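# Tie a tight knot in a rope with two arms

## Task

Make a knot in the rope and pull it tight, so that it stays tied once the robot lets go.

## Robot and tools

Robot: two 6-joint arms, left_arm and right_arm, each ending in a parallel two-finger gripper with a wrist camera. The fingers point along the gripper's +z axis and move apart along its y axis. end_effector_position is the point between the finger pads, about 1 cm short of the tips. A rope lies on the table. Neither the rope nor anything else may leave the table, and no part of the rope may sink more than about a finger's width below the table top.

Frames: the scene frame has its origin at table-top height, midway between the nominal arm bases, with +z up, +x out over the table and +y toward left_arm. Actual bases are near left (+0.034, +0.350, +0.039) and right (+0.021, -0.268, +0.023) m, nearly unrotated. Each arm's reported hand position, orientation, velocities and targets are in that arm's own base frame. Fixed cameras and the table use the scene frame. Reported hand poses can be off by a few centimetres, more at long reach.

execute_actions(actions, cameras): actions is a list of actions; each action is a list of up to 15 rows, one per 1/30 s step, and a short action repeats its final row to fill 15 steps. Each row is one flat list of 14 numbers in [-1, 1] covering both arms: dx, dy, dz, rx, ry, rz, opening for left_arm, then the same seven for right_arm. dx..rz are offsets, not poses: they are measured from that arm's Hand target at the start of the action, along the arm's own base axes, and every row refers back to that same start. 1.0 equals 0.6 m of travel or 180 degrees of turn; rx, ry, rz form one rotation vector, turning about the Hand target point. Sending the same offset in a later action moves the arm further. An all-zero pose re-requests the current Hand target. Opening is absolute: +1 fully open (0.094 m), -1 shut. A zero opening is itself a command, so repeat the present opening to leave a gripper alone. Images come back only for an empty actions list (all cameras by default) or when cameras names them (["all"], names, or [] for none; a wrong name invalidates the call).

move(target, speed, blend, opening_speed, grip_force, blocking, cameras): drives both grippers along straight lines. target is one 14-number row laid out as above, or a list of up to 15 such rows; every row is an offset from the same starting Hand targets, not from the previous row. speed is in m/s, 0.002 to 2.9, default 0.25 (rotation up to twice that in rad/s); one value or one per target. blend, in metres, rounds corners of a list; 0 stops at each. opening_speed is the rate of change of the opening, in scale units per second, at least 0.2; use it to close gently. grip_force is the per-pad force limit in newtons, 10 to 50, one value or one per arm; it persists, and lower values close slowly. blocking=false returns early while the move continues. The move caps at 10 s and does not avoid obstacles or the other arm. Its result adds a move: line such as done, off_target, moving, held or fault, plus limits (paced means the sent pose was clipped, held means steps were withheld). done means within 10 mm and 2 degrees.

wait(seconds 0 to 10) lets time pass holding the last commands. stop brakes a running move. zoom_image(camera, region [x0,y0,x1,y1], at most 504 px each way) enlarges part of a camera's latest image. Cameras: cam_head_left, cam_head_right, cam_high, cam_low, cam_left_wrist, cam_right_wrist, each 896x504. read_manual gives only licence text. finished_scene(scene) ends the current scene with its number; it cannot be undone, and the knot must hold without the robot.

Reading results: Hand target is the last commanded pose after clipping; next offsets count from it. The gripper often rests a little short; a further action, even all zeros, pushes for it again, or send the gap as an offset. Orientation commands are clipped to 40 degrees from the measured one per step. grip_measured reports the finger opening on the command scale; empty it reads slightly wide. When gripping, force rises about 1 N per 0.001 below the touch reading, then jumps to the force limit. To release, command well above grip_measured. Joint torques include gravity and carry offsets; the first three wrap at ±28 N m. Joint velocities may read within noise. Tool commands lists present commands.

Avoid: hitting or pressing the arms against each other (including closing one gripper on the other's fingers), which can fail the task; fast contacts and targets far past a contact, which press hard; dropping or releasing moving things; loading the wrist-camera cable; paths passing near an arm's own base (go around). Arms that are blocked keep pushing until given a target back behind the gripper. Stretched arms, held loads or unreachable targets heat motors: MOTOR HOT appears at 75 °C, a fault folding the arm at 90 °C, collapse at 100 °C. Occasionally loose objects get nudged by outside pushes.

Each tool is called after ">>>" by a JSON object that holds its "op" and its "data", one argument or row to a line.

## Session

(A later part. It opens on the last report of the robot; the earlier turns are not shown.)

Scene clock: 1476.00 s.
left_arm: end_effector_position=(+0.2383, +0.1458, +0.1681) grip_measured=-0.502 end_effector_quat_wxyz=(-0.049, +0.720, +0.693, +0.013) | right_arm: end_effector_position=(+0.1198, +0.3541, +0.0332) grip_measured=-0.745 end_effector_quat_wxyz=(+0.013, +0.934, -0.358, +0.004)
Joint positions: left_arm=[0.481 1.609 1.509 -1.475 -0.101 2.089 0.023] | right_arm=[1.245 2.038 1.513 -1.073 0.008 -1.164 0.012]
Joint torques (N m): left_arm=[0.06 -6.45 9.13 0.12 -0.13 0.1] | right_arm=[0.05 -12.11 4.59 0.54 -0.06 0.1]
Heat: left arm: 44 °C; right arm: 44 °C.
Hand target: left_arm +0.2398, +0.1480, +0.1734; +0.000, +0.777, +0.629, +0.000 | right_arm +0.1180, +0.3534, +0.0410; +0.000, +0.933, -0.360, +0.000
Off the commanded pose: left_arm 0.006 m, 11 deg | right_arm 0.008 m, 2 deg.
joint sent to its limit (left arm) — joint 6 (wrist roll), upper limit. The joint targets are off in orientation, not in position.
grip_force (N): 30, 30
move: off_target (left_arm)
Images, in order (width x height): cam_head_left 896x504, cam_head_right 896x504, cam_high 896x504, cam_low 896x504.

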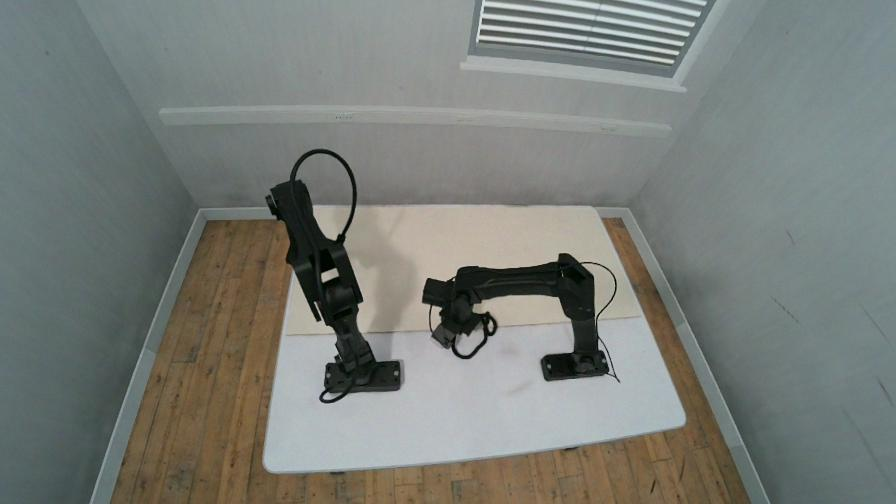

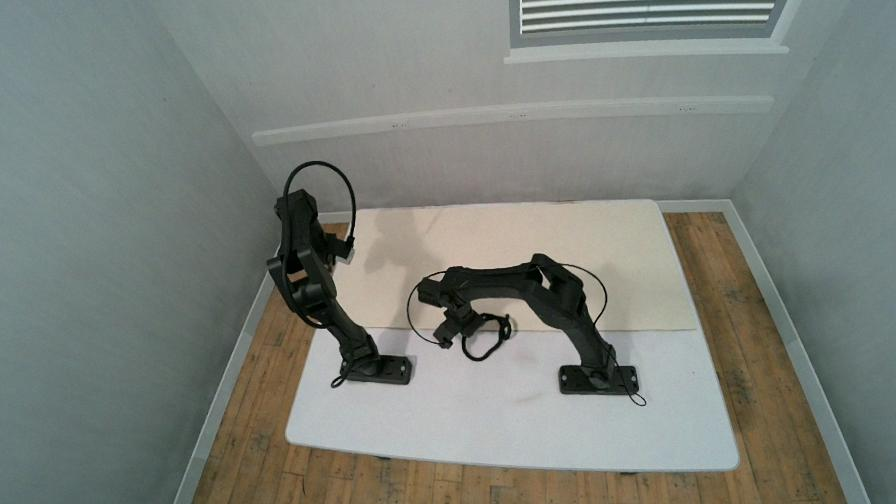

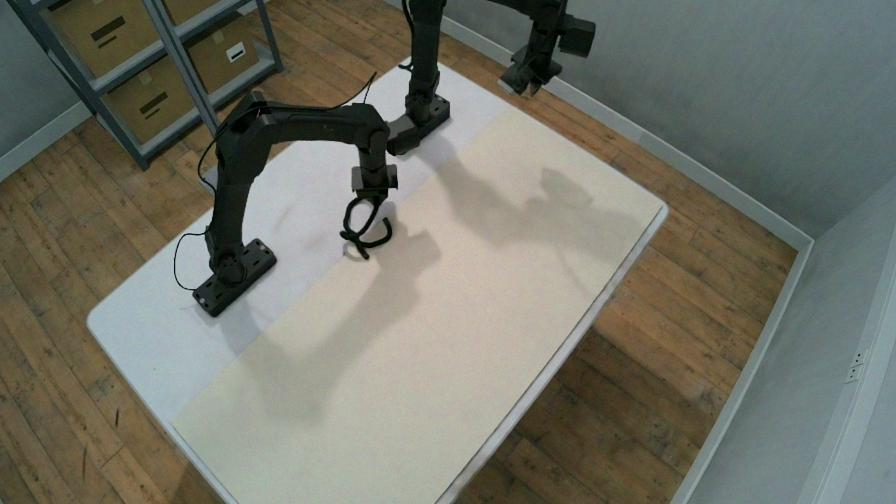

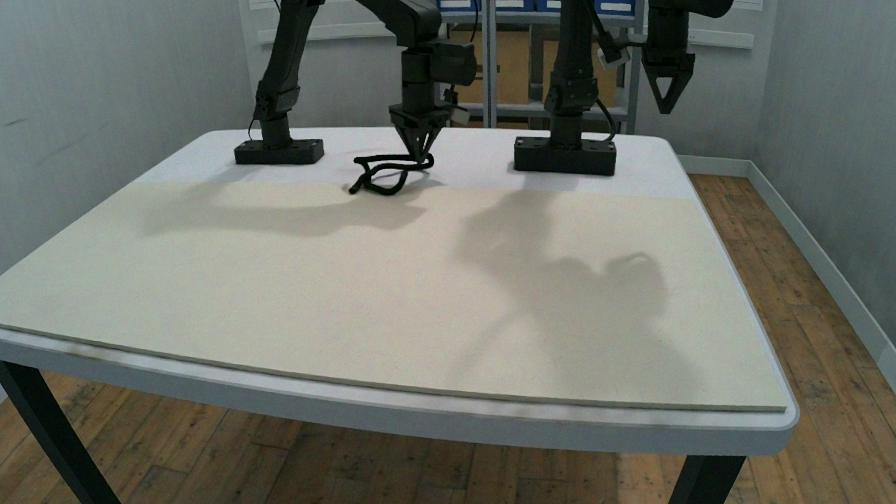

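>>> {"op": "move", "data": {
  "target": [
    [0,0,0,0,0,0,-0.5,-0.02,-0.01,0,0,0,0,-1],
    [0,0,0,0,0,0,-0.5,-0.02,-0.01,-0.092,0,0,0,-1]
  ],
  "speed": 0.1,
  "cameras": ["cam_low"]
}}

>>> {"op": "move", "data": {
  "target": [0,0,0,0,0,0,-0.5,0,0,0,0,0,0,-0.55],
  "opening_speed": 0.3
}}

>>> {"op": "move", "data": {
  "target": [0,0,0,0,0,0,-0.5,0,0,0.17,0,0,0,-0.5],
  "speed": 0.12,
  "cameras": ["cam_low","cam_high","cam_head_left"]
}}

>>> {"op": "zoom_image", "data": {
  "camera": "cam_low",
  "region": [320, 120, 450, 210]
}}

>>> {"op": "zoom_image", "data": {
  "camera": "cam_high",
  "region": [320, 160, 460, 280]
}}

Scene clock: 1494.67 s.
left_arm: end_effector_position=(+0.2383, +0.1458, +0.1681) grip_measured=-0.502 end_effector_quat_wxyz=(-0.049, +0.720, +0.693, +0.013) | right_arm: end_effector_position=(+0.1112, +0.3528, -0.0012) grip_measured=-0.745 end_effector_quat_wxyz=(-0.015, +0.933, -0.361, +0.003)
Joint positions: left_arm=[0.481 1.609 1.509 -1.475 -0.101 2.089 0.023] | right_arm=[1.266 2.018 1.339 -0.861 0.008 -1.137 0.012]
Joint torques (N m): left_arm=[0.06 -6.43 9.13 0.13 -0.12 0.1] | right_arm=[0.44 -7.34 4.59 0.68 -0.06 0.09]
Heat: left arm: 44 °C; right arm: 45 °C.
Hand target: left_arm +0.2398, +0.1480, +0.1734; +0.000, +0.777, +0.629, +0.000 | right_arm +0.1060, +0.3476, -0.0142; +0.000, +0.933, -0.360, +0.000
Off the commanded pose: left_arm 0.006 m, 11 deg | right_arm 0.015 m, 2 deg.
joint sent to its limit (left arm) — joint 6 (wrist roll), upper limit. The joint targets are off in orientation, not in position.
grip_force (N): 30, 30
move: off_target (left_arm, right_arm)
Images, in order (width x height): cam_low 896x504.

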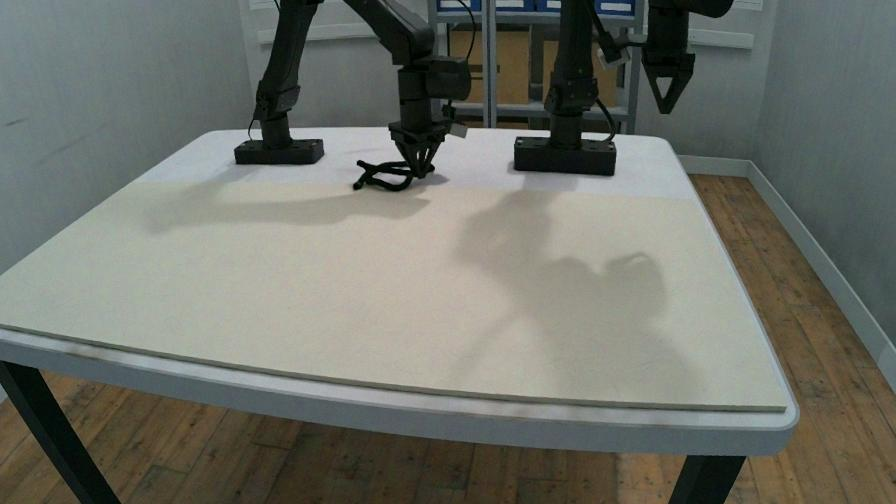

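Scene clock: 1496.37 s.
left_arm: end_effector_position=(+0.2383, +0.1458, +0.1681) grip_measured=-0.502 end_effector_quat_wxyz=(-0.049, +0.720, +0.693, +0.013) | right_arm: end_effector_position=(+0.1113, +0.3530, -0.0012) grip_measured=-0.553 end_effector_quat_wxyz=(-0.016, +0.933, -0.361, +0.003)
Joint positions: left_arm=[0.481 1.609 1.509 -1.475 -0.101 2.089 0.023] | right_arm=[1.266 2.018 1.339 -0.86 0.008 -1.137 0.021]
Joint torques (N m): left_arm=[0.05 -6.42 9.11 0.13 -0.13 0.11] | right_arm=[0.44 -7.35 4.6 0.68 -0.06 0.09]
Heat: left arm: 44 °C; right arm: 45 °C.
Hand target: left_arm +0.2398, +0.1480, +0.1734; +0.000, +0.777, +0.629, +0.000 | right_arm +0.1059, +0.3475, -0.0142; +0.000, +0.933, -0.360, +0.000
Off the commanded pose: left_arm 0.006 m, 11 deg | right_arm 0.015 m, 2 deg.
joint sent to its limit (left arm) — joint 6 (wrist roll), upper limit. The joint targets are off in orientation, not in position.
grip_force (N): 30, 30
move: off_target (left_arm, right_arm)

Scene clock: 1498.00 s.
left_arm: end_effector_position=(+0.2383, +0.1458, +0.1681) grip_measured=-0.502 end_effector_quat_wxyz=(-0.049, +0.720, +0.693, +0.013) | right_arm: end_effector_position=(+0.1078, +0.3422, +0.0722) grip_measured=-0.503 end_effector_quat_wxyz=(+0.017, +0.933, -0.361, +0.005)
Joint positions: left_arm=[0.481 1.609 1.509 -1.475 -0.101 2.089 0.023] | right_arm=[1.266 1.953 1.55 -1.201 0.008 -1.137 0.023]
Joint torques (N m): left_arm=[0.08 -6.42 9.11 0.12 -0.13 0.11] | right_arm=[0.44 -10.61 8.51 0.24 -0.06 0.07]
Heat: left arm: 44 °C; right arm: 45 °C.
Hand target: left_arm +0.2398, +0.1480, +0.1734; +0.000, +0.777, +0.629, +0.000 | right_arm +0.1059, +0.3475, +0.0878; +0.000, +0.933, -0.360, +0.000
Off the commanded pose: left_arm 0.006 m, 11 deg | right_arm 0.017 m, 2 deg.
joint sent to its limit (left arm) — joint 6 (wrist roll), upper limit. The joint targets are off in orientation, not in position.
grip_force (N): 30, 30
move: off_target (left_arm, right_arm)
Images, in order (width x height): cam_head_left 896x504, cam_high 896x504, cam_low 896x504.

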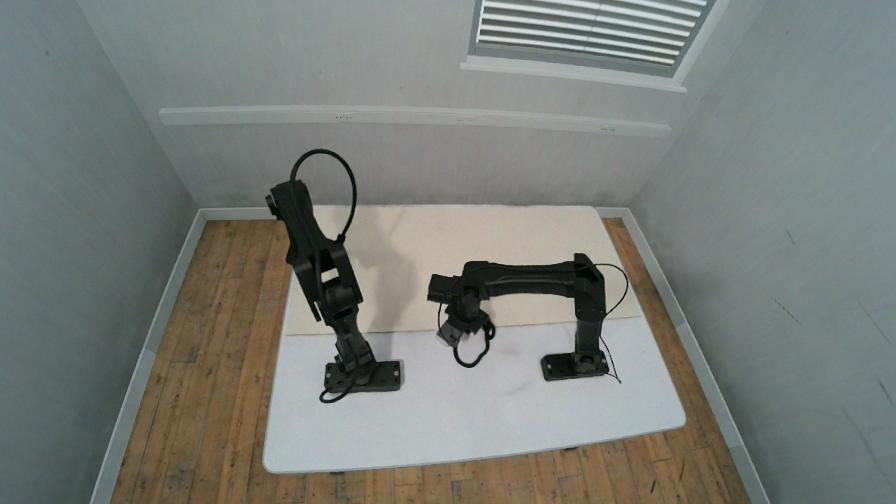

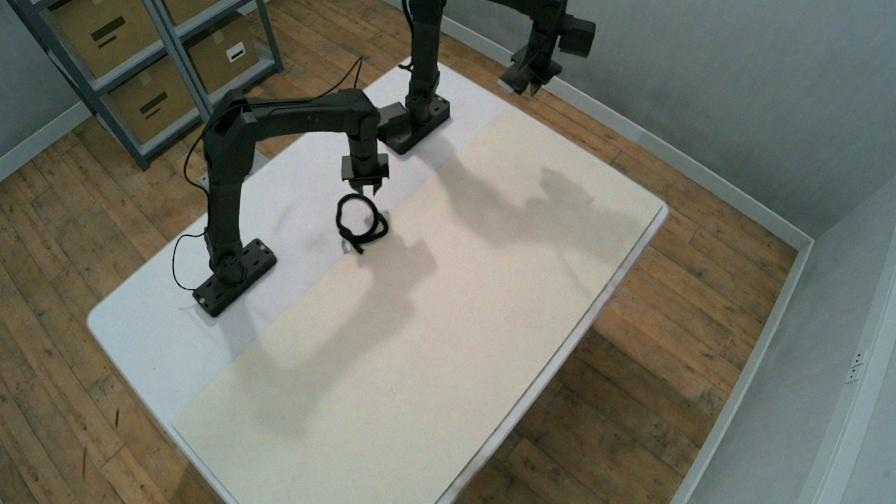

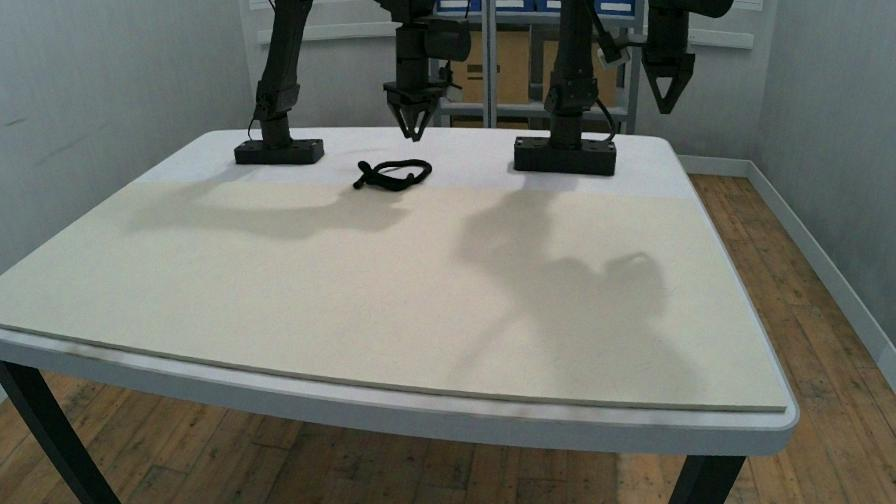

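Scaled by 3.877.

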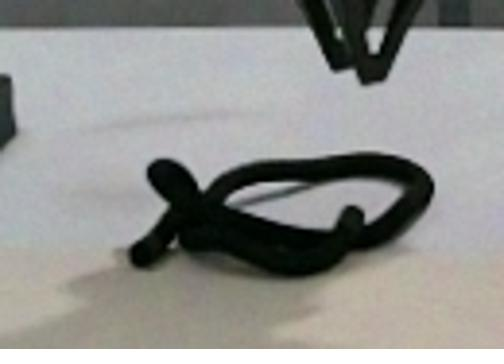

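Scaled by 3.600.

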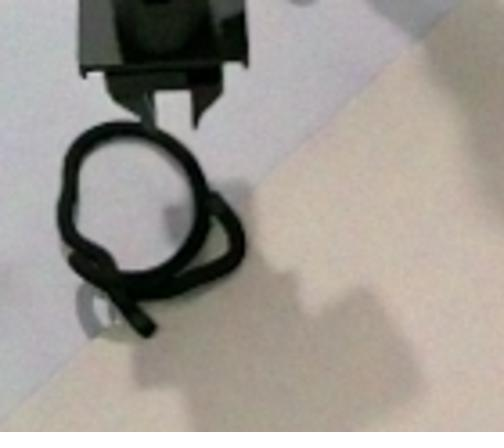

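>>> {"op": "move", "data": {
  "target": [0,0,0,0,0,0,-0.5,0.0735,-0.129,0.04,0,0,-0.572,-0.5],
  "speed": 0.35,
  "cameras": ["cam_right_wrist"]
}}

Scene clock: 1507.77 s.
left_arm: end_effector_position=(+0.2383, +0.1458, +0.1681) grip_measured=-0.502 end_effector_quat_wxyz=(-0.049, +0.720, +0.693, +0.013) | right_arm: end_effector_position=(+0.1534, +0.2794, +0.1088) grip_measured=-0.503 end_effector_quat_wxyz=(+0.003, -0.305, +0.952, +0.002)
Joint positions: left_arm=[0.481 1.609 1.509 -1.475 -0.101 2.089 0.023] | right_arm=[1.067 1.745 1.428 -1.247 0.002 0.447 0.023]
Joint torques (N m): left_arm=[0.06 -6.43 9.11 0.12 -0.13 0.11] | right_arm=[-0.47 -9.37 4.78 0.34 -0.02 0.08]
Heat: left arm: 44 °C; right arm: 45 °C.
Hand target: left_arm +0.2398, +0.1480, +0.1734; +0.000, +0.777, +0.629, +0.000 | right_arm +0.1501, +0.2701, +0.1118; +0.000, -0.299, +0.954, +0.000
Off the commanded pose: left_arm 0.006 m, 11 deg | right_arm 0.010 m, 1 deg.
joint sent to its limit (left arm) — joint 6 (wrist roll), upper limit. The joint targets are off in orientation, not in position.
grip_force (N): 30, 30
move: off_target (left_arm)
camera_calibration:
cam_right_wrist: T_world_to_cam=[[0.583661, -0.811997, 0.000879036, 0.138269], [-0.754686, -0.542065, 0.369614, 0.268223], [-0.299649, -0.216393, -0.929185, 0.292865], [0, 0, 0, 1]] pos_world=[0.209479, 0.321043, 0.172866]
Images, in order (width x height): cam_right_wrist 896x504.

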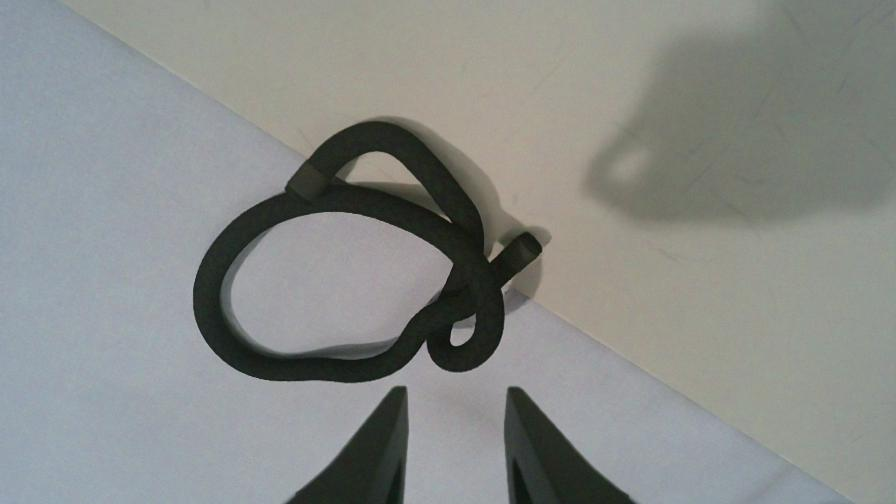

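>>> {"op": "move", "data": {
  "target": [
    [0,0,0,0,0,0,-0.5,0.033,0.1,0,0,0,0.594,-0.5],
    [0,0,0,0,0,0,-0.5,0.033,0.1,-0.216,0,0,0.594,-0.5]
  ],
  "speed": [0.35,0.15],
  "cameras": ["cam_right_wrist","cam_low"]
}}

>>> {"op": "zoom_image", "data": {
  "camera": "cam_low",
  "region": [320, 120, 450, 210]
}}

Scene clock: 1574.10 s.
left_arm: end_effector_position=(+0.2383, +0.1458, +0.1681) grip_measured=-0.502 end_effector_quat_wxyz=(-0.049, +0.720, +0.693, +0.013) | right_arm: end_effector_position=(+0.1714, +0.3261, -0.0053) grip_measured=-0.503 end_effector_quat_wxyz=(+0.004, +0.943, -0.334, +0.001)
Joint positions: left_arm=[0.481 1.609 1.509 -1.475 -0.101 2.089 0.023] | right_arm=[1.086 2.052 1.371 -0.898 0.003 -1.375 0.023]
Joint torques (N m): left_arm=[0.05 -6.45 9.13 0.12 -0.13 0.11] | right_arm=[0.57 -7.6 4.6 1 -0.03 -0.02]
Heat: left arm: 44 °C; right arm: 44 °C.
Hand target: left_arm +0.2398, +0.1480, +0.1734; +0.000, +0.777, +0.629, +0.000 | right_arm +0.1697, +0.3300, -0.0179; +0.000, +0.945, -0.327, +0.000
Off the commanded pose: left_arm 0.006 m, 11 deg | right_arm 0.013 m, 1 deg.
joint sent to its limit (left arm) — joint 6 (wrist roll), upper limit. The joint targets are off in orientation, not in position.
grip_force (N): 30, 30
move: off_target (left_arm, right_arm)
camera_calibration:
cam_right_wrist: T_world_to_cam=[[0.626996, 0.779012, -0.00415711, -0.360473], [0.721592, -0.578754, 0.379933, 0.108293], [0.293566, -0.241216, -0.925005, 0.108792], [0, 0, 0, 1]] pos_world=[0.115934, 0.36973, 0.05799]
Images, in order (width x height): cam_low 896x504, cam_right_wrist 896x504.

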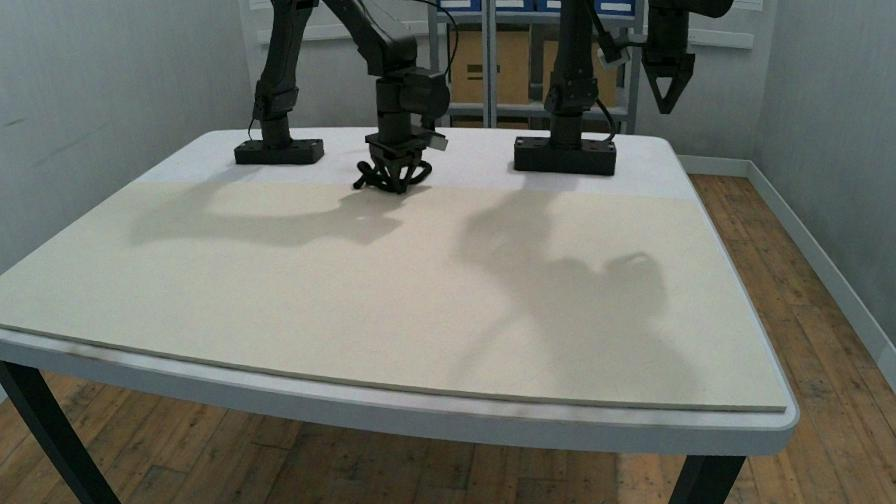

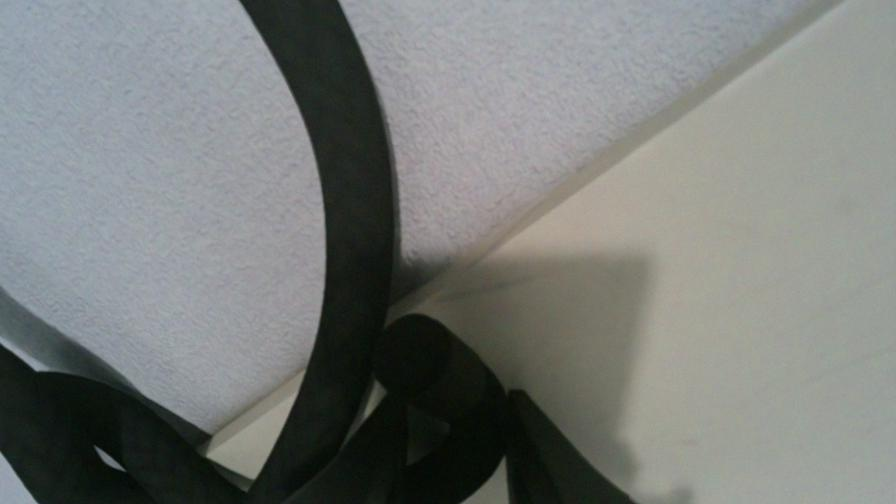

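Scaled by 3.877.

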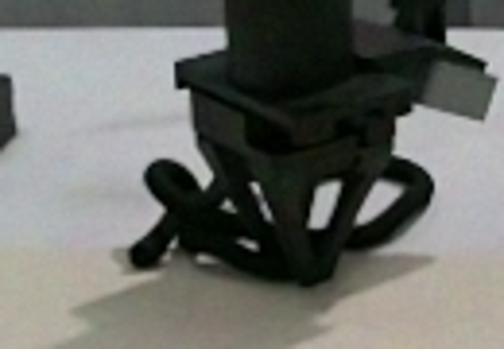

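>>> {"op": "move", "data": {
  "target": [0,0,0,0,0,0,-0.5,0.005,0.01,0,0,0,0,-0.5],
  "speed": 0.1
}}

>>> {"op": "move", "data": {
  "target": [0,0,0,0,0,0,-0.5,0,0,0,0,0,0,-1],
  "opening_speed": 0.5,
  "cameras": ["cam_right_wrist"]
}}

Scene clock: 1583.20 s.
left_arm: end_effector_position=(+0.2383, +0.1458, +0.1681) grip_measured=-0.502 end_effector_quat_wxyz=(-0.049, +0.720, +0.693, +0.013) | right_arm: end_effector_position=(+0.1711, +0.3256, -0.0066) grip_measured=-0.503 end_effector_quat_wxyz=(+0.006, +0.943, -0.334, +0.001)
Joint positions: left_arm=[0.481 1.609 1.509 -1.475 -0.101 2.089 0.023] | right_arm=[1.086 2.055 1.371 -0.898 0.003 -1.375 0.023]
Joint torques (N m): left_arm=[0.06 -6.43 9.11 0.12 -0.13 0.1] | right_arm=[0.61 -6.34 7.15 0.86 -0.02 -0.02]
Heat: left arm: 44 °C; right arm: 45 °C.
Hand target: left_arm +0.2398, +0.1480, +0.1734; +0.000, +0.777, +0.629, +0.000 | right_arm +0.1727, +0.3361, -0.0178; +0.000, +0.945, -0.327, +0.000
Off the commanded pose: left_arm 0.006 m, 11 deg | right_arm 0.015 m, 1 deg.
joint sent to its limit (left arm) — joint 6 (wrist roll), upper limit. The joint targets are off in orientation, not in position.
grip_force (N): 30, 30
move: off_target (left_arm, right_arm)

Scene clock: 1584.40 s.
left_arm: end_effector_position=(+0.2383, +0.1458, +0.1681) grip_measured=-0.502 end_effector_quat_wxyz=(-0.049, +0.720, +0.693, +0.013) | right_arm: end_effector_position=(+0.1725, +0.3278, -0.0067) grip_measured=-0.737 end_effector_quat_wxyz=(+0.001, +0.943, -0.334, +0.002)
Joint positions: left_arm=[0.481 1.609 1.509 -1.475 -0.101 2.089 0.023] | right_arm=[1.086 2.055 1.371 -0.887 0.004 -1.375 0.012]
Joint torques (N m): left_arm=[0.06 -6.45 9.11 0.12 -0.13 0.1] | right_arm=[0.59 -6.32 7.19 0.77 -0.03 -0.02]
Heat: left arm: 44 °C; right arm: 45 °C.
Hand target: left_arm +0.2398, +0.1480, +0.1734; +0.000, +0.777, +0.629, +0.000 | right_arm +0.1728, +0.3361, -0.0178; +0.000, +0.945, -0.327, +0.000
Off the commanded pose: left_arm 0.006 m, 11 deg | right_arm 0.014 m, 1 deg.
joint sent to its limit (left arm) — joint 6 (wrist roll), upper limit. The joint targets are off in orientation, not in position.
grip_force (N): 30, 30
move: off_target (left_arm, right_arm)
camera_calibration:
cam_right_wrist: T_world_to_cam=[[0.627039, 0.778984, 0.0023814, -0.362516], [0.720049, -0.580761, 0.379796, 0.10988], [0.297238, -0.236432, -0.925067, 0.105465], [0, 0, 0, 1]] pos_world=[0.116845, 0.371144, 0.0566938]
Images, in order (width x height): cam_right_wrist 896x504.

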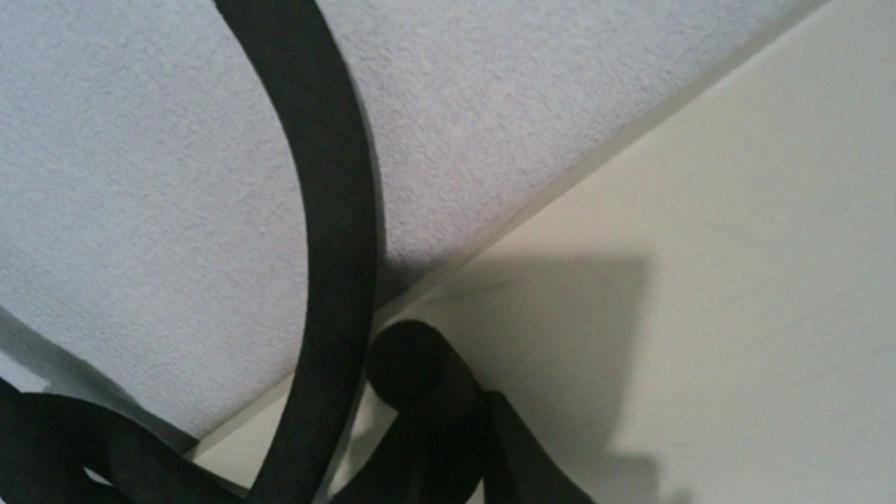

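>>> {"op": "move", "data": {
  "target": [
    [0,0,0,0,0,0,-0.5,0.005,0.01,0.09,0,0,0,-1],
    [0,0,0,0,0,0,-0.5,-0.09,0.045,0.085,0,0,0.1,-1]
  ],
  "speed": 0.12,
  "blend": [0.015,0],
  "cameras": ["cam_right_wrist","cam_low","cam_high"]
}}

>>> {"op": "zoom_image", "data": {
  "camera": "cam_low",
  "region": [320, 120, 450, 210]
}}

>>> {"op": "zoom_image", "data": {
  "camera": "cam_high",
  "region": [320, 160, 460, 280]
}}

Scene clock: 1592.93 s.
left_arm: end_effector_position=(+0.2383, +0.1458, +0.1681) grip_measured=-0.502 end_effector_quat_wxyz=(-0.049, +0.720, +0.693, +0.013) | right_arm: end_effector_position=(+0.1204, +0.3604, +0.0248) grip_measured=-0.738 end_effector_quat_wxyz=(+0.006, +0.983, -0.181, +0.001)
Joint positions: left_arm=[0.481 1.609 1.509 -1.475 -0.101 2.089 0.023] | right_arm=[1.248 2.055 1.506 -1.033 0.005 -1.53 0.012]
Joint torques (N m): left_arm=[0.06 -6.43 9.11 0.12 -0.13 0.1] | right_arm=[0.42 -10.44 7.25 0.28 -0.03 -0.03]
Heat: left arm: 44 °C; right arm: 45 °C.
Hand target: left_arm +0.2398, +0.1480, +0.1734; +0.000, +0.777, +0.629, +0.000 | right_arm +0.1188, +0.3631, +0.0332; +0.000, +0.984, -0.175, +0.000
Off the commanded pose: left_arm 0.006 m, 11 deg | right_arm 0.009 m, 1 deg.
joint sent to its limit (left arm) — joint 6 (wrist roll), upper limit. The joint targets are off in orientation, not in position.
grip_force (N): 30, 30
move: off_target (left_arm)
camera_calibration:
cam_right_wrist: T_world_to_cam=[[0.353261, 0.935471, -0.010025, -0.378338], [0.866452, -0.323119, 0.380599, 0.0438375], [0.3528, -0.143137, -0.924686, 0.117408], [0, 0, 0, 1]] pos_world=[0.0542474, 0.384894, 0.0880882]
Images, in order (width x height): cam_high 896x504, cam_low 896x504, cam_right_wrist 896x504.

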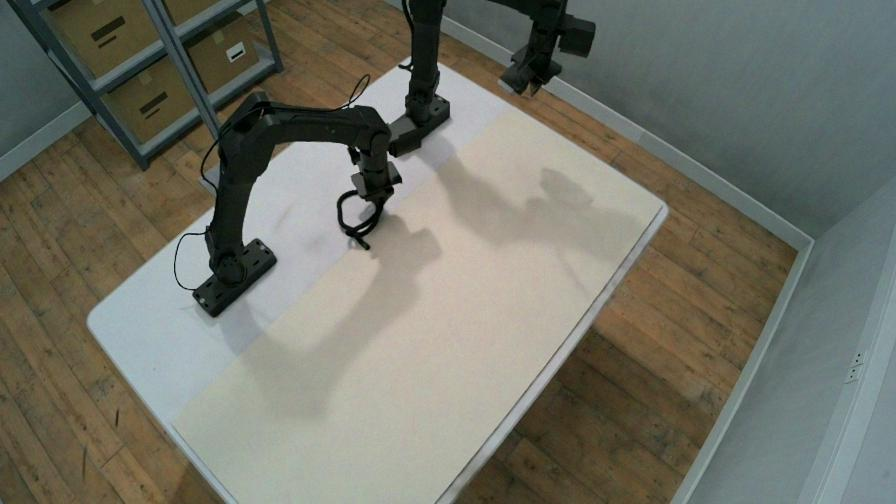

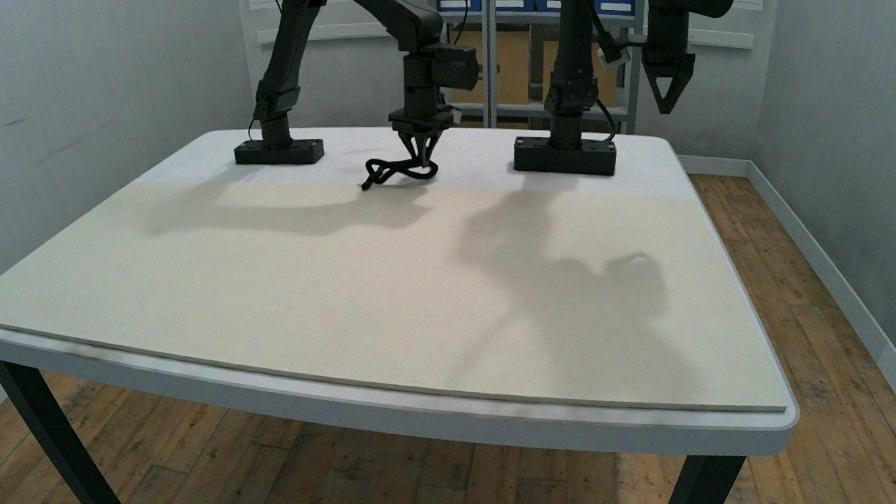

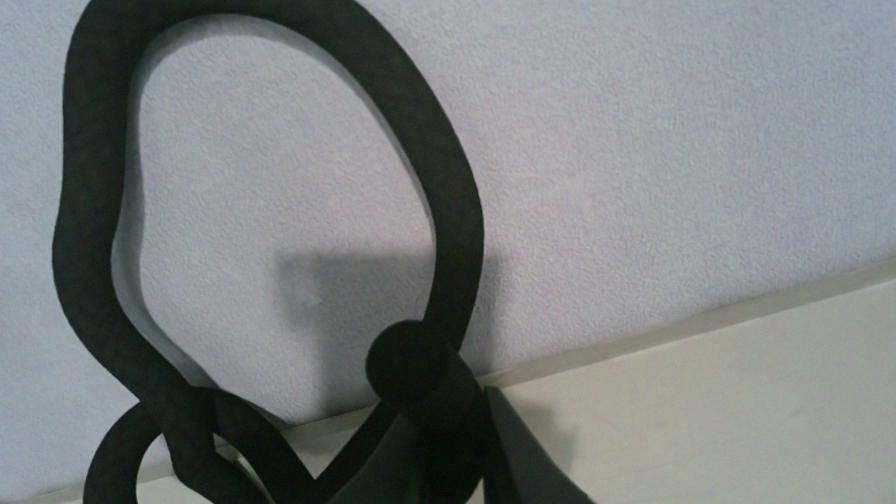

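Scaled by 3.877.

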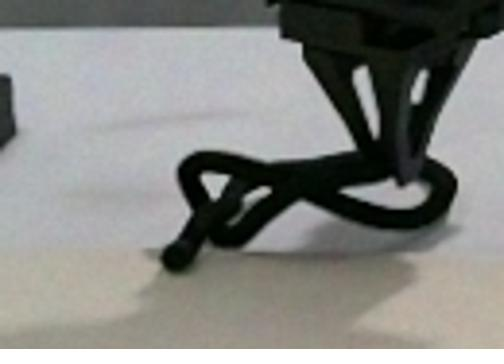

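Scaled by 3.600.

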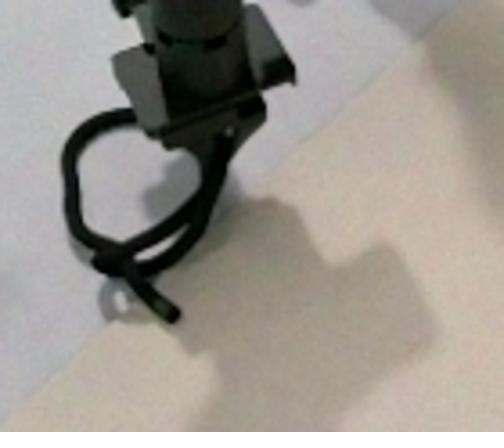

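>>> {"op": "move", "data": {
  "target": [
    [0,0,0,0,0,0,-0.5,0.01,0,0.045,0,0,0,-1],
    [0,0,0,0,0,0,-0.5,0.087,-0.043,0.045,0,0,-0.12,-1],
    [0,0,0,0,0,0,-0.5,0.087,-0.043,-0.085,0,0,-0.12,-1],
    [0,0,0,0,0,0,-0.5,0.044,-0.033,-0.085,0,0,-0.06,-1]
  ],
  "speed": 0.12,
  "blend": [0.01,0.01,0,0],
  "cameras": ["cam_right_wrist"]
}}

>>> {"op": "move", "data": {
  "target": [0,0,0,0,0,0,-0.5,0,0,0,0,0,0,-0.6],
  "opening_speed": 0.3,
  "cameras": ["cam_low","cam_right_wrist"]
}}

>>> {"op": "zoom_image", "data": {
  "camera": "cam_low",
  "region": [320, 120, 450, 210]
}}

Scene clock: 1690.17 s.
left_arm: end_effector_position=(+0.2383, +0.1458, +0.1681) grip_measured=-0.502 end_effector_quat_wxyz=(-0.049, +0.720, +0.693, +0.013) | right_arm: end_effector_position=(+0.1637, +0.3417, -0.0073) grip_measured=-0.738 end_effector_quat_wxyz=(-0.003, +0.959, -0.281, +0.027)
Joint positions: left_arm=[0.481 1.609 1.509 -1.475 -0.101 2.089 0.023] | right_arm=[1.146 2.074 1.396 -0.88 0.052 -1.425 0.012]
Joint torques (N m): left_arm=[0.06 -6.45 9.13 0.12 -0.13 0.1] | right_arm=[1.59 -8.91 3.64 0.79 -0.45 -0.07]
Heat: left arm: 44 °C; right arm: 47 °C.
Hand target: left_arm +0.2398, +0.1480, +0.1734; +0.000, +0.777, +0.629, +0.000 | right_arm +0.1452, +0.3432, -0.0179; +0.000, +0.964, -0.268, +0.000
Off the commanded pose: left_arm 0.006 m, 11 deg | right_arm 0.021 m, 3 deg.
joint sent to its limit (left arm) — joint 6 (wrist roll), upper limit. The joint targets are off in orientation, not in position.
grip_force (N): 30, 30
move: off_target (left_arm, right_arm)
camera_calibration:
cam_right_wrist: T_world_to_cam=[[0.536509, 0.843592, 0.0225911, -0.374895], [0.760023, -0.494648, 0.421531, 0.088926], [0.366775, -0.208985, -0.906532, 0.0901674], [0, 0, 0, 1]] pos_world=[0.100477, 0.379089, 0.0527238]
Images, in order (width x height): cam_right_wrist 896x504.

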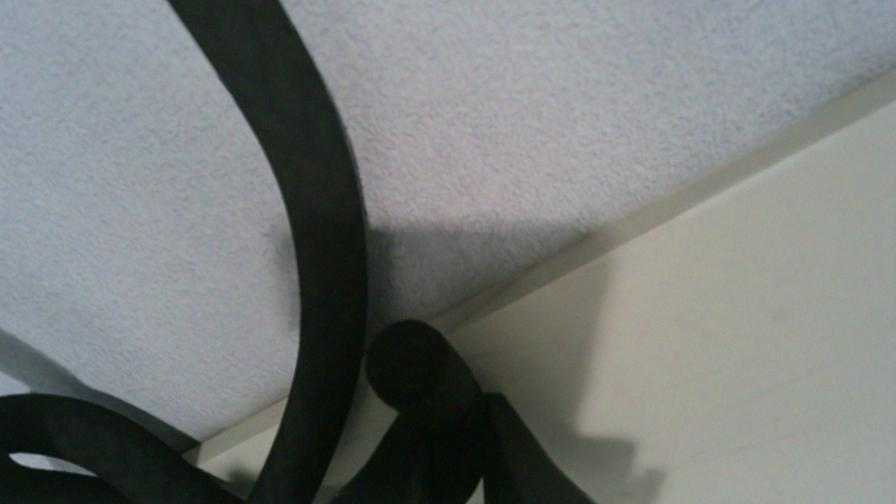

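Scene clock: 1691.70 s.
left_arm: end_effector_position=(+0.2383, +0.1458, +0.1681) grip_measured=-0.502 end_effector_quat_wxyz=(-0.049, +0.720, +0.693, +0.013) | right_arm: end_effector_position=(+0.1632, +0.3425, -0.0073) grip_measured=-0.603 end_effector_quat_wxyz=(-0.004, +0.960, -0.280, +0.027)
Joint positions: left_arm=[0.481 1.609 1.509 -1.475 -0.101 2.089 0.023] | right_arm=[1.148 2.074 1.396 -0.878 0.052 -1.427 0.019]
Joint torques (N m): left_arm=[0.05 -6.43 9.13 0.12 -0.13 0.1] | right_arm=[1.43 -8.9 3.66 0.77 -0.45 -0.02]
Heat: left arm: 44 °C; right arm: 47 °C.
Hand target: left_arm +0.2398, +0.1480, +0.1734; +0.000, +0.777, +0.629, +0.000 | right_arm +0.1453, +0.3432, -0.0179; +0.000, +0.964, -0.268, +0.000
Off the commanded pose: left_arm 0.006 m, 11 deg | right_arm 0.021 m, 3 deg.
joint sent to its limit (left arm) — joint 6 (wrist roll), upper limit. The joint targets are off in orientation, not in position.
grip_force (N): 30, 30
move: off_target (left_arm, right_arm)
camera_calibration:
cam_right_wrist: T_world_to_cam=[[0.533924, 0.84518, 0.0244311, -0.375364], [0.761199, -0.493048, 0.421283, 0.0888707], [0.368106, -0.206336, -0.9066, 0.0893378], [0, 0, 0, 1]] pos_world=[0.0998819, 0.379502, 0.0527245]
Images, in order (width x height): cam_low 896x504, cam_right_wrist 896x504.

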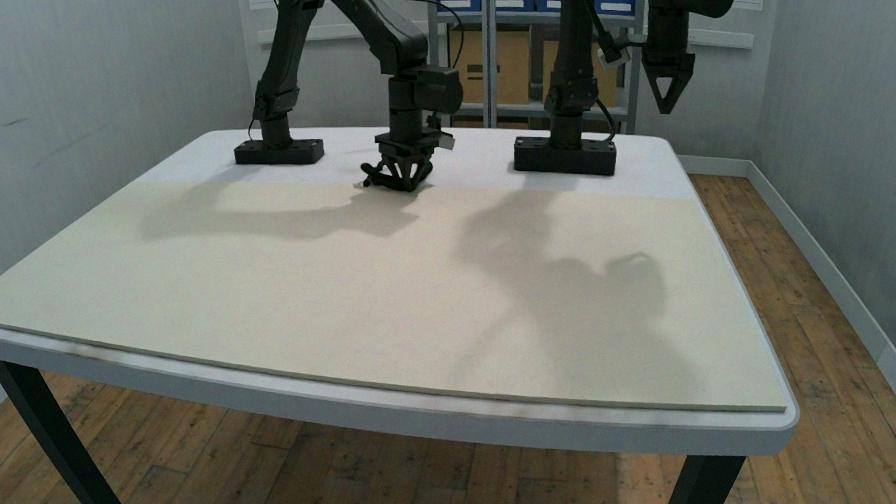

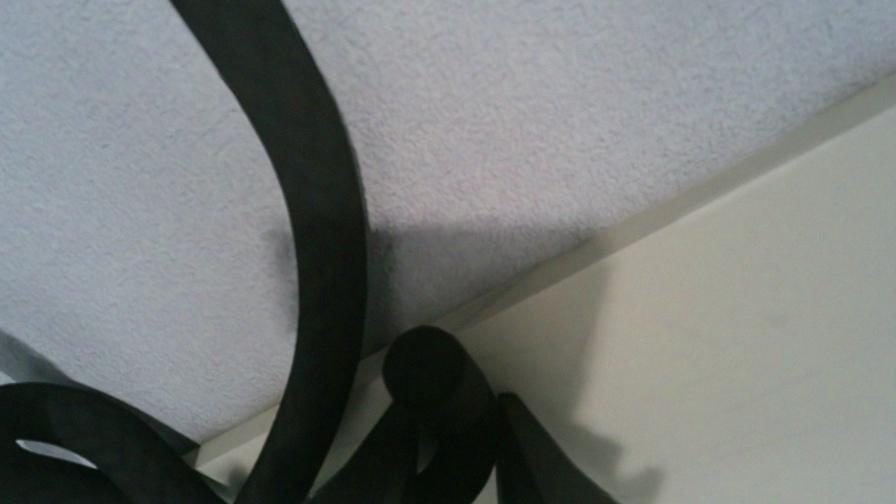

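Scaled by 3.877.

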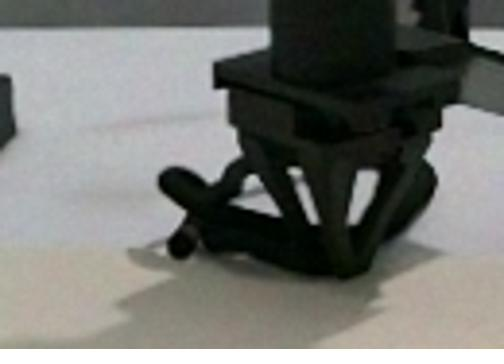

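>>> {"op": "move", "data": {
  "target": [
    [0,0,0,0,0,0,-0.5,0.025,0,0,0,0,0,-0.5],
    [0,0,0,0,0,0,-0.5,0.025,0,0.16,0,0,0,-0.5]
  ],
  "speed": 0.12
}}

>>> {"op": "move", "data": {
  "target": [0,0,0,0,0,0,-0.5,-0.007,-0.11,0.05,0,0,-0.64,-0.5],
  "speed": 0.35,
  "cameras": ["cam_right_wrist"]
}}

Scene clock: 1698.67 s.
left_arm: end_effector_position=(+0.2383, +0.1458, +0.1681) grip_measured=-0.502 end_effector_quat_wxyz=(-0.049, +0.720, +0.693, +0.013) | right_arm: end_effector_position=(+0.1587, +0.3397, +0.0627) grip_measured=-0.503 end_effector_quat_wxyz=(+0.015, +0.963, -0.268, +0.004)
Joint positions: left_arm=[0.481 1.609 1.509 -1.475 -0.101 2.089 0.023] | right_arm=[1.138 2.017 1.603 -1.186 0.014 -1.462 0.023]
Joint torques (N m): left_arm=[0.06 -6.42 9.13 0.12 -0.12 0.1] | right_arm=[-0.43 -11.04 8.42 0.19 -0.11 -0.03]
Heat: left arm: 44 °C; right arm: 48 °C.
Hand target: left_arm +0.2398, +0.1480, +0.1734; +0.000, +0.777, +0.629, +0.000 | right_arm +0.1602, +0.3432, +0.0781; +0.000, +0.964, -0.267, +0.000
Off the commanded pose: left_arm 0.006 m, 11 deg | right_arm 0.016 m, 2 deg.
joint sent to its limit (left arm) — joint 6 (wrist roll), upper limit. The joint targets are off in orientation, not in position.
grip_force (N): 30, 30
move: off_target (left_arm, right_arm)

Scene clock: 1702.40 s.
left_arm: end_effector_position=(+0.2383, +0.1458, +0.1681) grip_measured=-0.502 end_effector_quat_wxyz=(-0.049, +0.720, +0.693, +0.013) | right_arm: end_effector_position=(+0.1588, +0.2866, +0.1047) grip_measured=-0.503 end_effector_quat_wxyz=(+0.002, -0.297, +0.955, +0.002)
Joint positions: left_arm=[0.481 1.609 1.509 -1.475 -0.101 2.089 0.023] | right_arm=[1.062 1.781 1.455 -1.239 0.001 0.459 0.023]
Joint torques (N m): left_arm=[0.05 -6.45 9.1 0.12 -0.13 0.1] | right_arm=[-0.57 -9.74 4.77 0.34 -0.02 0.03]
Heat: left arm: 44 °C; right arm: 48 °C.
Hand target: left_arm +0.2398, +0.1480, +0.1734; +0.000, +0.777, +0.629, +0.000 | right_arm +0.1561, +0.2772, +0.1082; +0.000, -0.290, +0.957, +0.000
Off the commanded pose: left_arm 0.006 m, 11 deg | right_arm 0.010 m, 1 deg.
joint sent to its limit (left arm) — joint 6 (wrist roll), upper limit. The joint targets are off in orientation, not in position.
grip_force (N): 30, 30
move: off_target (left_arm)
camera_calibration:
cam_right_wrist: T_world_to_cam=[[0.569307, -0.822125, 0.0000486, 0.146145], [-0.763544, -0.528719, 0.370751, 0.275175], [-0.304778, -0.211108, -0.928732, 0.291469], [0, 0, 0, 1]] pos_world=[0.215741, 0.327171, 0.168668]
Images, in order (width x height): cam_right_wrist 896x504.

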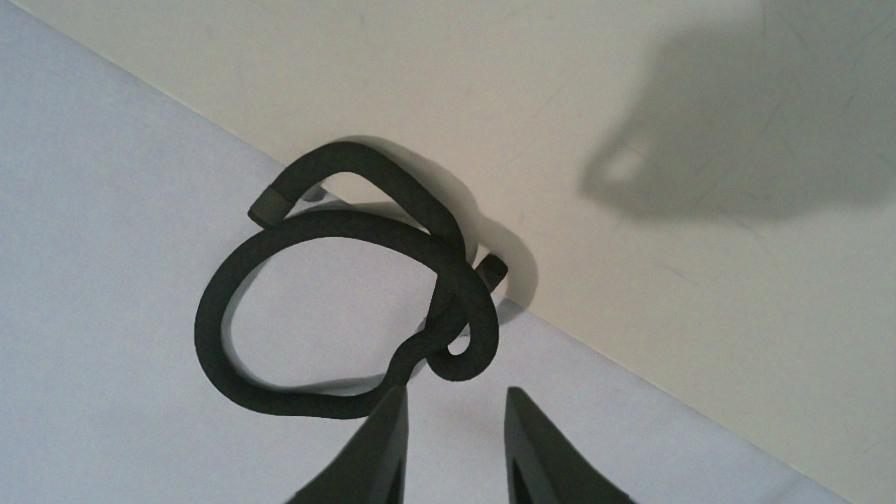

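>>> {"op": "move", "data": {
  "target": [
    [0,0,0,0,0,0,-0.5,-0.1085,0.1355,-0.05,0,0,-0.232,-0.5],
    [0,0,0,0,0,0,-0.5,-0.1085,0.1355,-0.21,0,0,-0.232,-0.5]
  ],
  "speed": [0.25,0.15],
  "cameras": ["cam_right_wrist"]
}}

Scene clock: 1727.33 s.
left_arm: end_effector_position=(+0.2383, +0.1458, +0.1681) grip_measured=-0.502 end_effector_quat_wxyz=(-0.049, +0.720, +0.693, +0.013) | right_arm: end_effector_position=(+0.0931, +0.3645, -0.0061) grip_measured=-0.503 end_effector_quat_wxyz=(-0.001, +0.069, +0.998, +0.015)
Joint positions: left_arm=[0.481 1.609 1.509 -1.475 -0.101 2.089 0.023] | right_arm=[1.315 2.049 1.363 -0.856 -0.007 1.453 0.023]
Joint torques (N m): left_arm=[0.03 -6.43 9.11 0.12 -0.13 0.11] | right_arm=[0.38 -7.69 4.74 0.66 0.06 0.1]
Heat: left arm: 44 °C; right arm: 47 °C.
Hand target: left_arm +0.2398, +0.1480, +0.1734; +0.000, +0.777, +0.629, +0.000 | right_arm +0.0909, +0.3585, -0.0180; +0.000, +0.070, +0.998, +0.000
Off the commanded pose: left_arm 0.006 m, 11 deg | right_arm 0.013 m, 2 deg.
joint sent to its limit (left arm) — joint 6 (wrist roll), upper limit. The joint targets are off in orientation, not in position.
grip_force (N): 30, 30
move: off_target (left_arm, right_arm)
camera_calibration:
cam_right_wrist: T_world_to_cam=[[-0.134672, -0.9905, -0.0277967, 0.374434], [-0.918197, 0.114197, 0.379307, 0.0873545], [-0.37253, 0.076605, -0.924853, 0.086501], [0, 0, 0, 1]] pos_world=[0.162859, 0.354275, 0.0572745]
Images, in order (width x height): cam_right_wrist 896x504.

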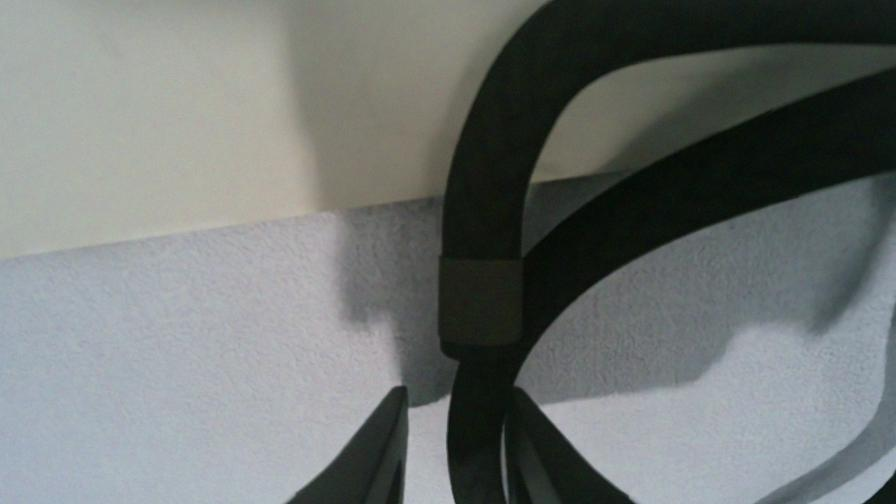

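>>> {"op": "move", "data": {
  "target": [0,0,0,0,0,0,-0.5,0,0,0,0,0,0,-1],
  "opening_speed": 0.8
}}

>>> {"op": "move", "data": {
  "target": [
    [0,0,0,0,0,0,-0.5,-0.017,-0.083,0.01,0,0,0,-1]
  ],
  "speed": 0.12,
  "cameras": ["cam_right_wrist","cam_low"]
}}

>>> {"op": "zoom_image", "data": {
  "camera": "cam_low",
  "region": [320, 120, 450, 210]
}}

Scene clock: 1737.67 s.
left_arm: end_effector_position=(+0.2383, +0.1458, +0.1681) grip_measured=-0.502 end_effector_quat_wxyz=(-0.049, +0.720, +0.693, +0.013) | right_arm: end_effector_position=(+0.0931, +0.3646, -0.0061) grip_measured=-0.748 end_effector_quat_wxyz=(-0.001, +0.069, +0.997, +0.015)
Joint positions: left_arm=[0.481 1.609 1.509 -1.475 -0.101 2.089 0.023] | right_arm=[1.315 2.049 1.363 -0.856 -0.007 1.453 0.012]
Joint torques (N m): left_arm=[0.06 -6.45 9.13 0.12 -0.13 0.11] | right_arm=[0.36 -7.69 4.74 0.65 0.06 0.1]
Heat: left arm: 44 °C; right arm: 45 °C.
Hand target: left_arm +0.2398, +0.1480, +0.1734; +0.000, +0.777, +0.629, +0.000 | right_arm +0.0908, +0.3584, -0.0180; +0.000, +0.070, +0.998, +0.000
Off the commanded pose: left_arm 0.006 m, 11 deg | right_arm 0.014 m, 2 deg.
joint sent to its limit (left arm) — joint 6 (wrist roll), upper limit. The joint targets are off in orientation, not in position.
grip_force (N): 30, 30
move: off_target (left_arm, right_arm)

Scene clock: 1738.47 s.
left_arm: end_effector_position=(+0.2383, +0.1458, +0.1681) grip_measured=-0.502 end_effector_quat_wxyz=(-0.049, +0.720, +0.693, +0.013) | right_arm: end_effector_position=(+0.0813, +0.3200, -0.0104) grip_measured=-0.751 end_effector_quat_wxyz=(-0.002, +0.069, +0.998, +0.011)
Joint positions: left_arm=[0.481 1.609 1.509 -1.475 -0.101 2.089 0.023] | right_arm=[1.315 1.909 1.139 -0.78 -0.008 1.453 0.012]
Joint torques (N m): left_arm=[0.06 -6.42 9.1 0.13 -0.13 0.11] | right_arm=[-0.21 -9.14 3.6 0.46 0.06 0.02]
Heat: left arm: 44 °C; right arm: 45 °C.
Hand target: left_arm +0.2398, +0.1480, +0.1734; +0.000, +0.777, +0.629, +0.000 | right_arm +0.0807, +0.3087, -0.0120; +0.000, +0.070, +0.998, +0.000
Off the commanded pose: left_arm 0.006 m, 11 deg | right_arm 0.011 m, 1 deg.
joint sent to its limit (left arm) — joint 6 (wrist roll), upper limit. The joint targets are off in orientation, not in position.
grip_force (N): 30, 30
move: off_target (left_arm, right_arm)
camera_calibration:
cam_right_wrist: T_world_to_cam=[[-0.134713, -0.990707, -0.0187774, 0.328834], [-0.917019, 0.117469, 0.381153, 0.0821239], [-0.375405, 0.0685652, -0.924321, 0.0842906], [0, 0, 0, 1]] pos_world=[0.15125, 0.310351, 0.0527845]
Images, in order (width x height): cam_low 896x504, cam_right_wrist 896x504.

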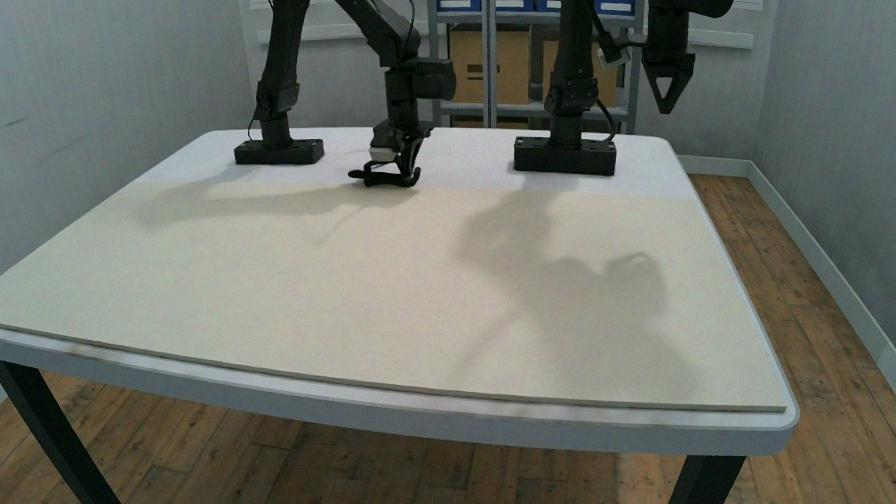

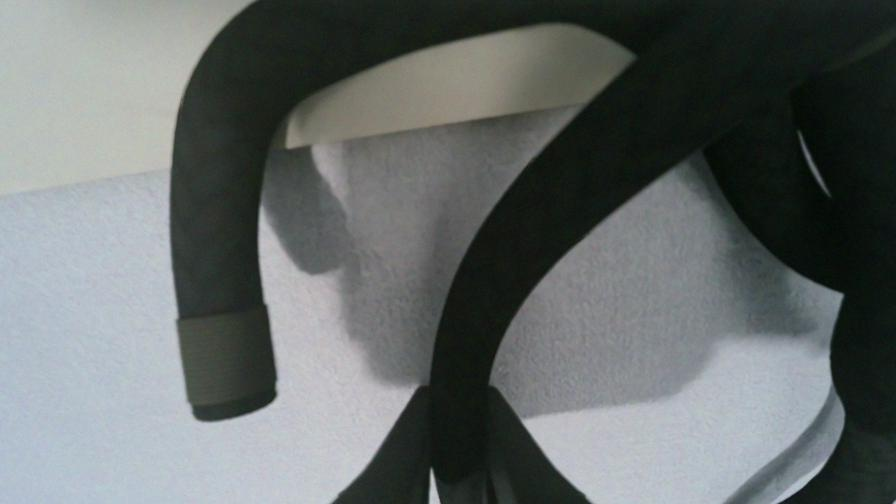

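Scaled by 3.877.

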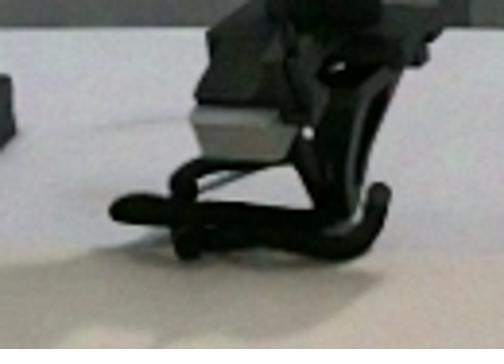

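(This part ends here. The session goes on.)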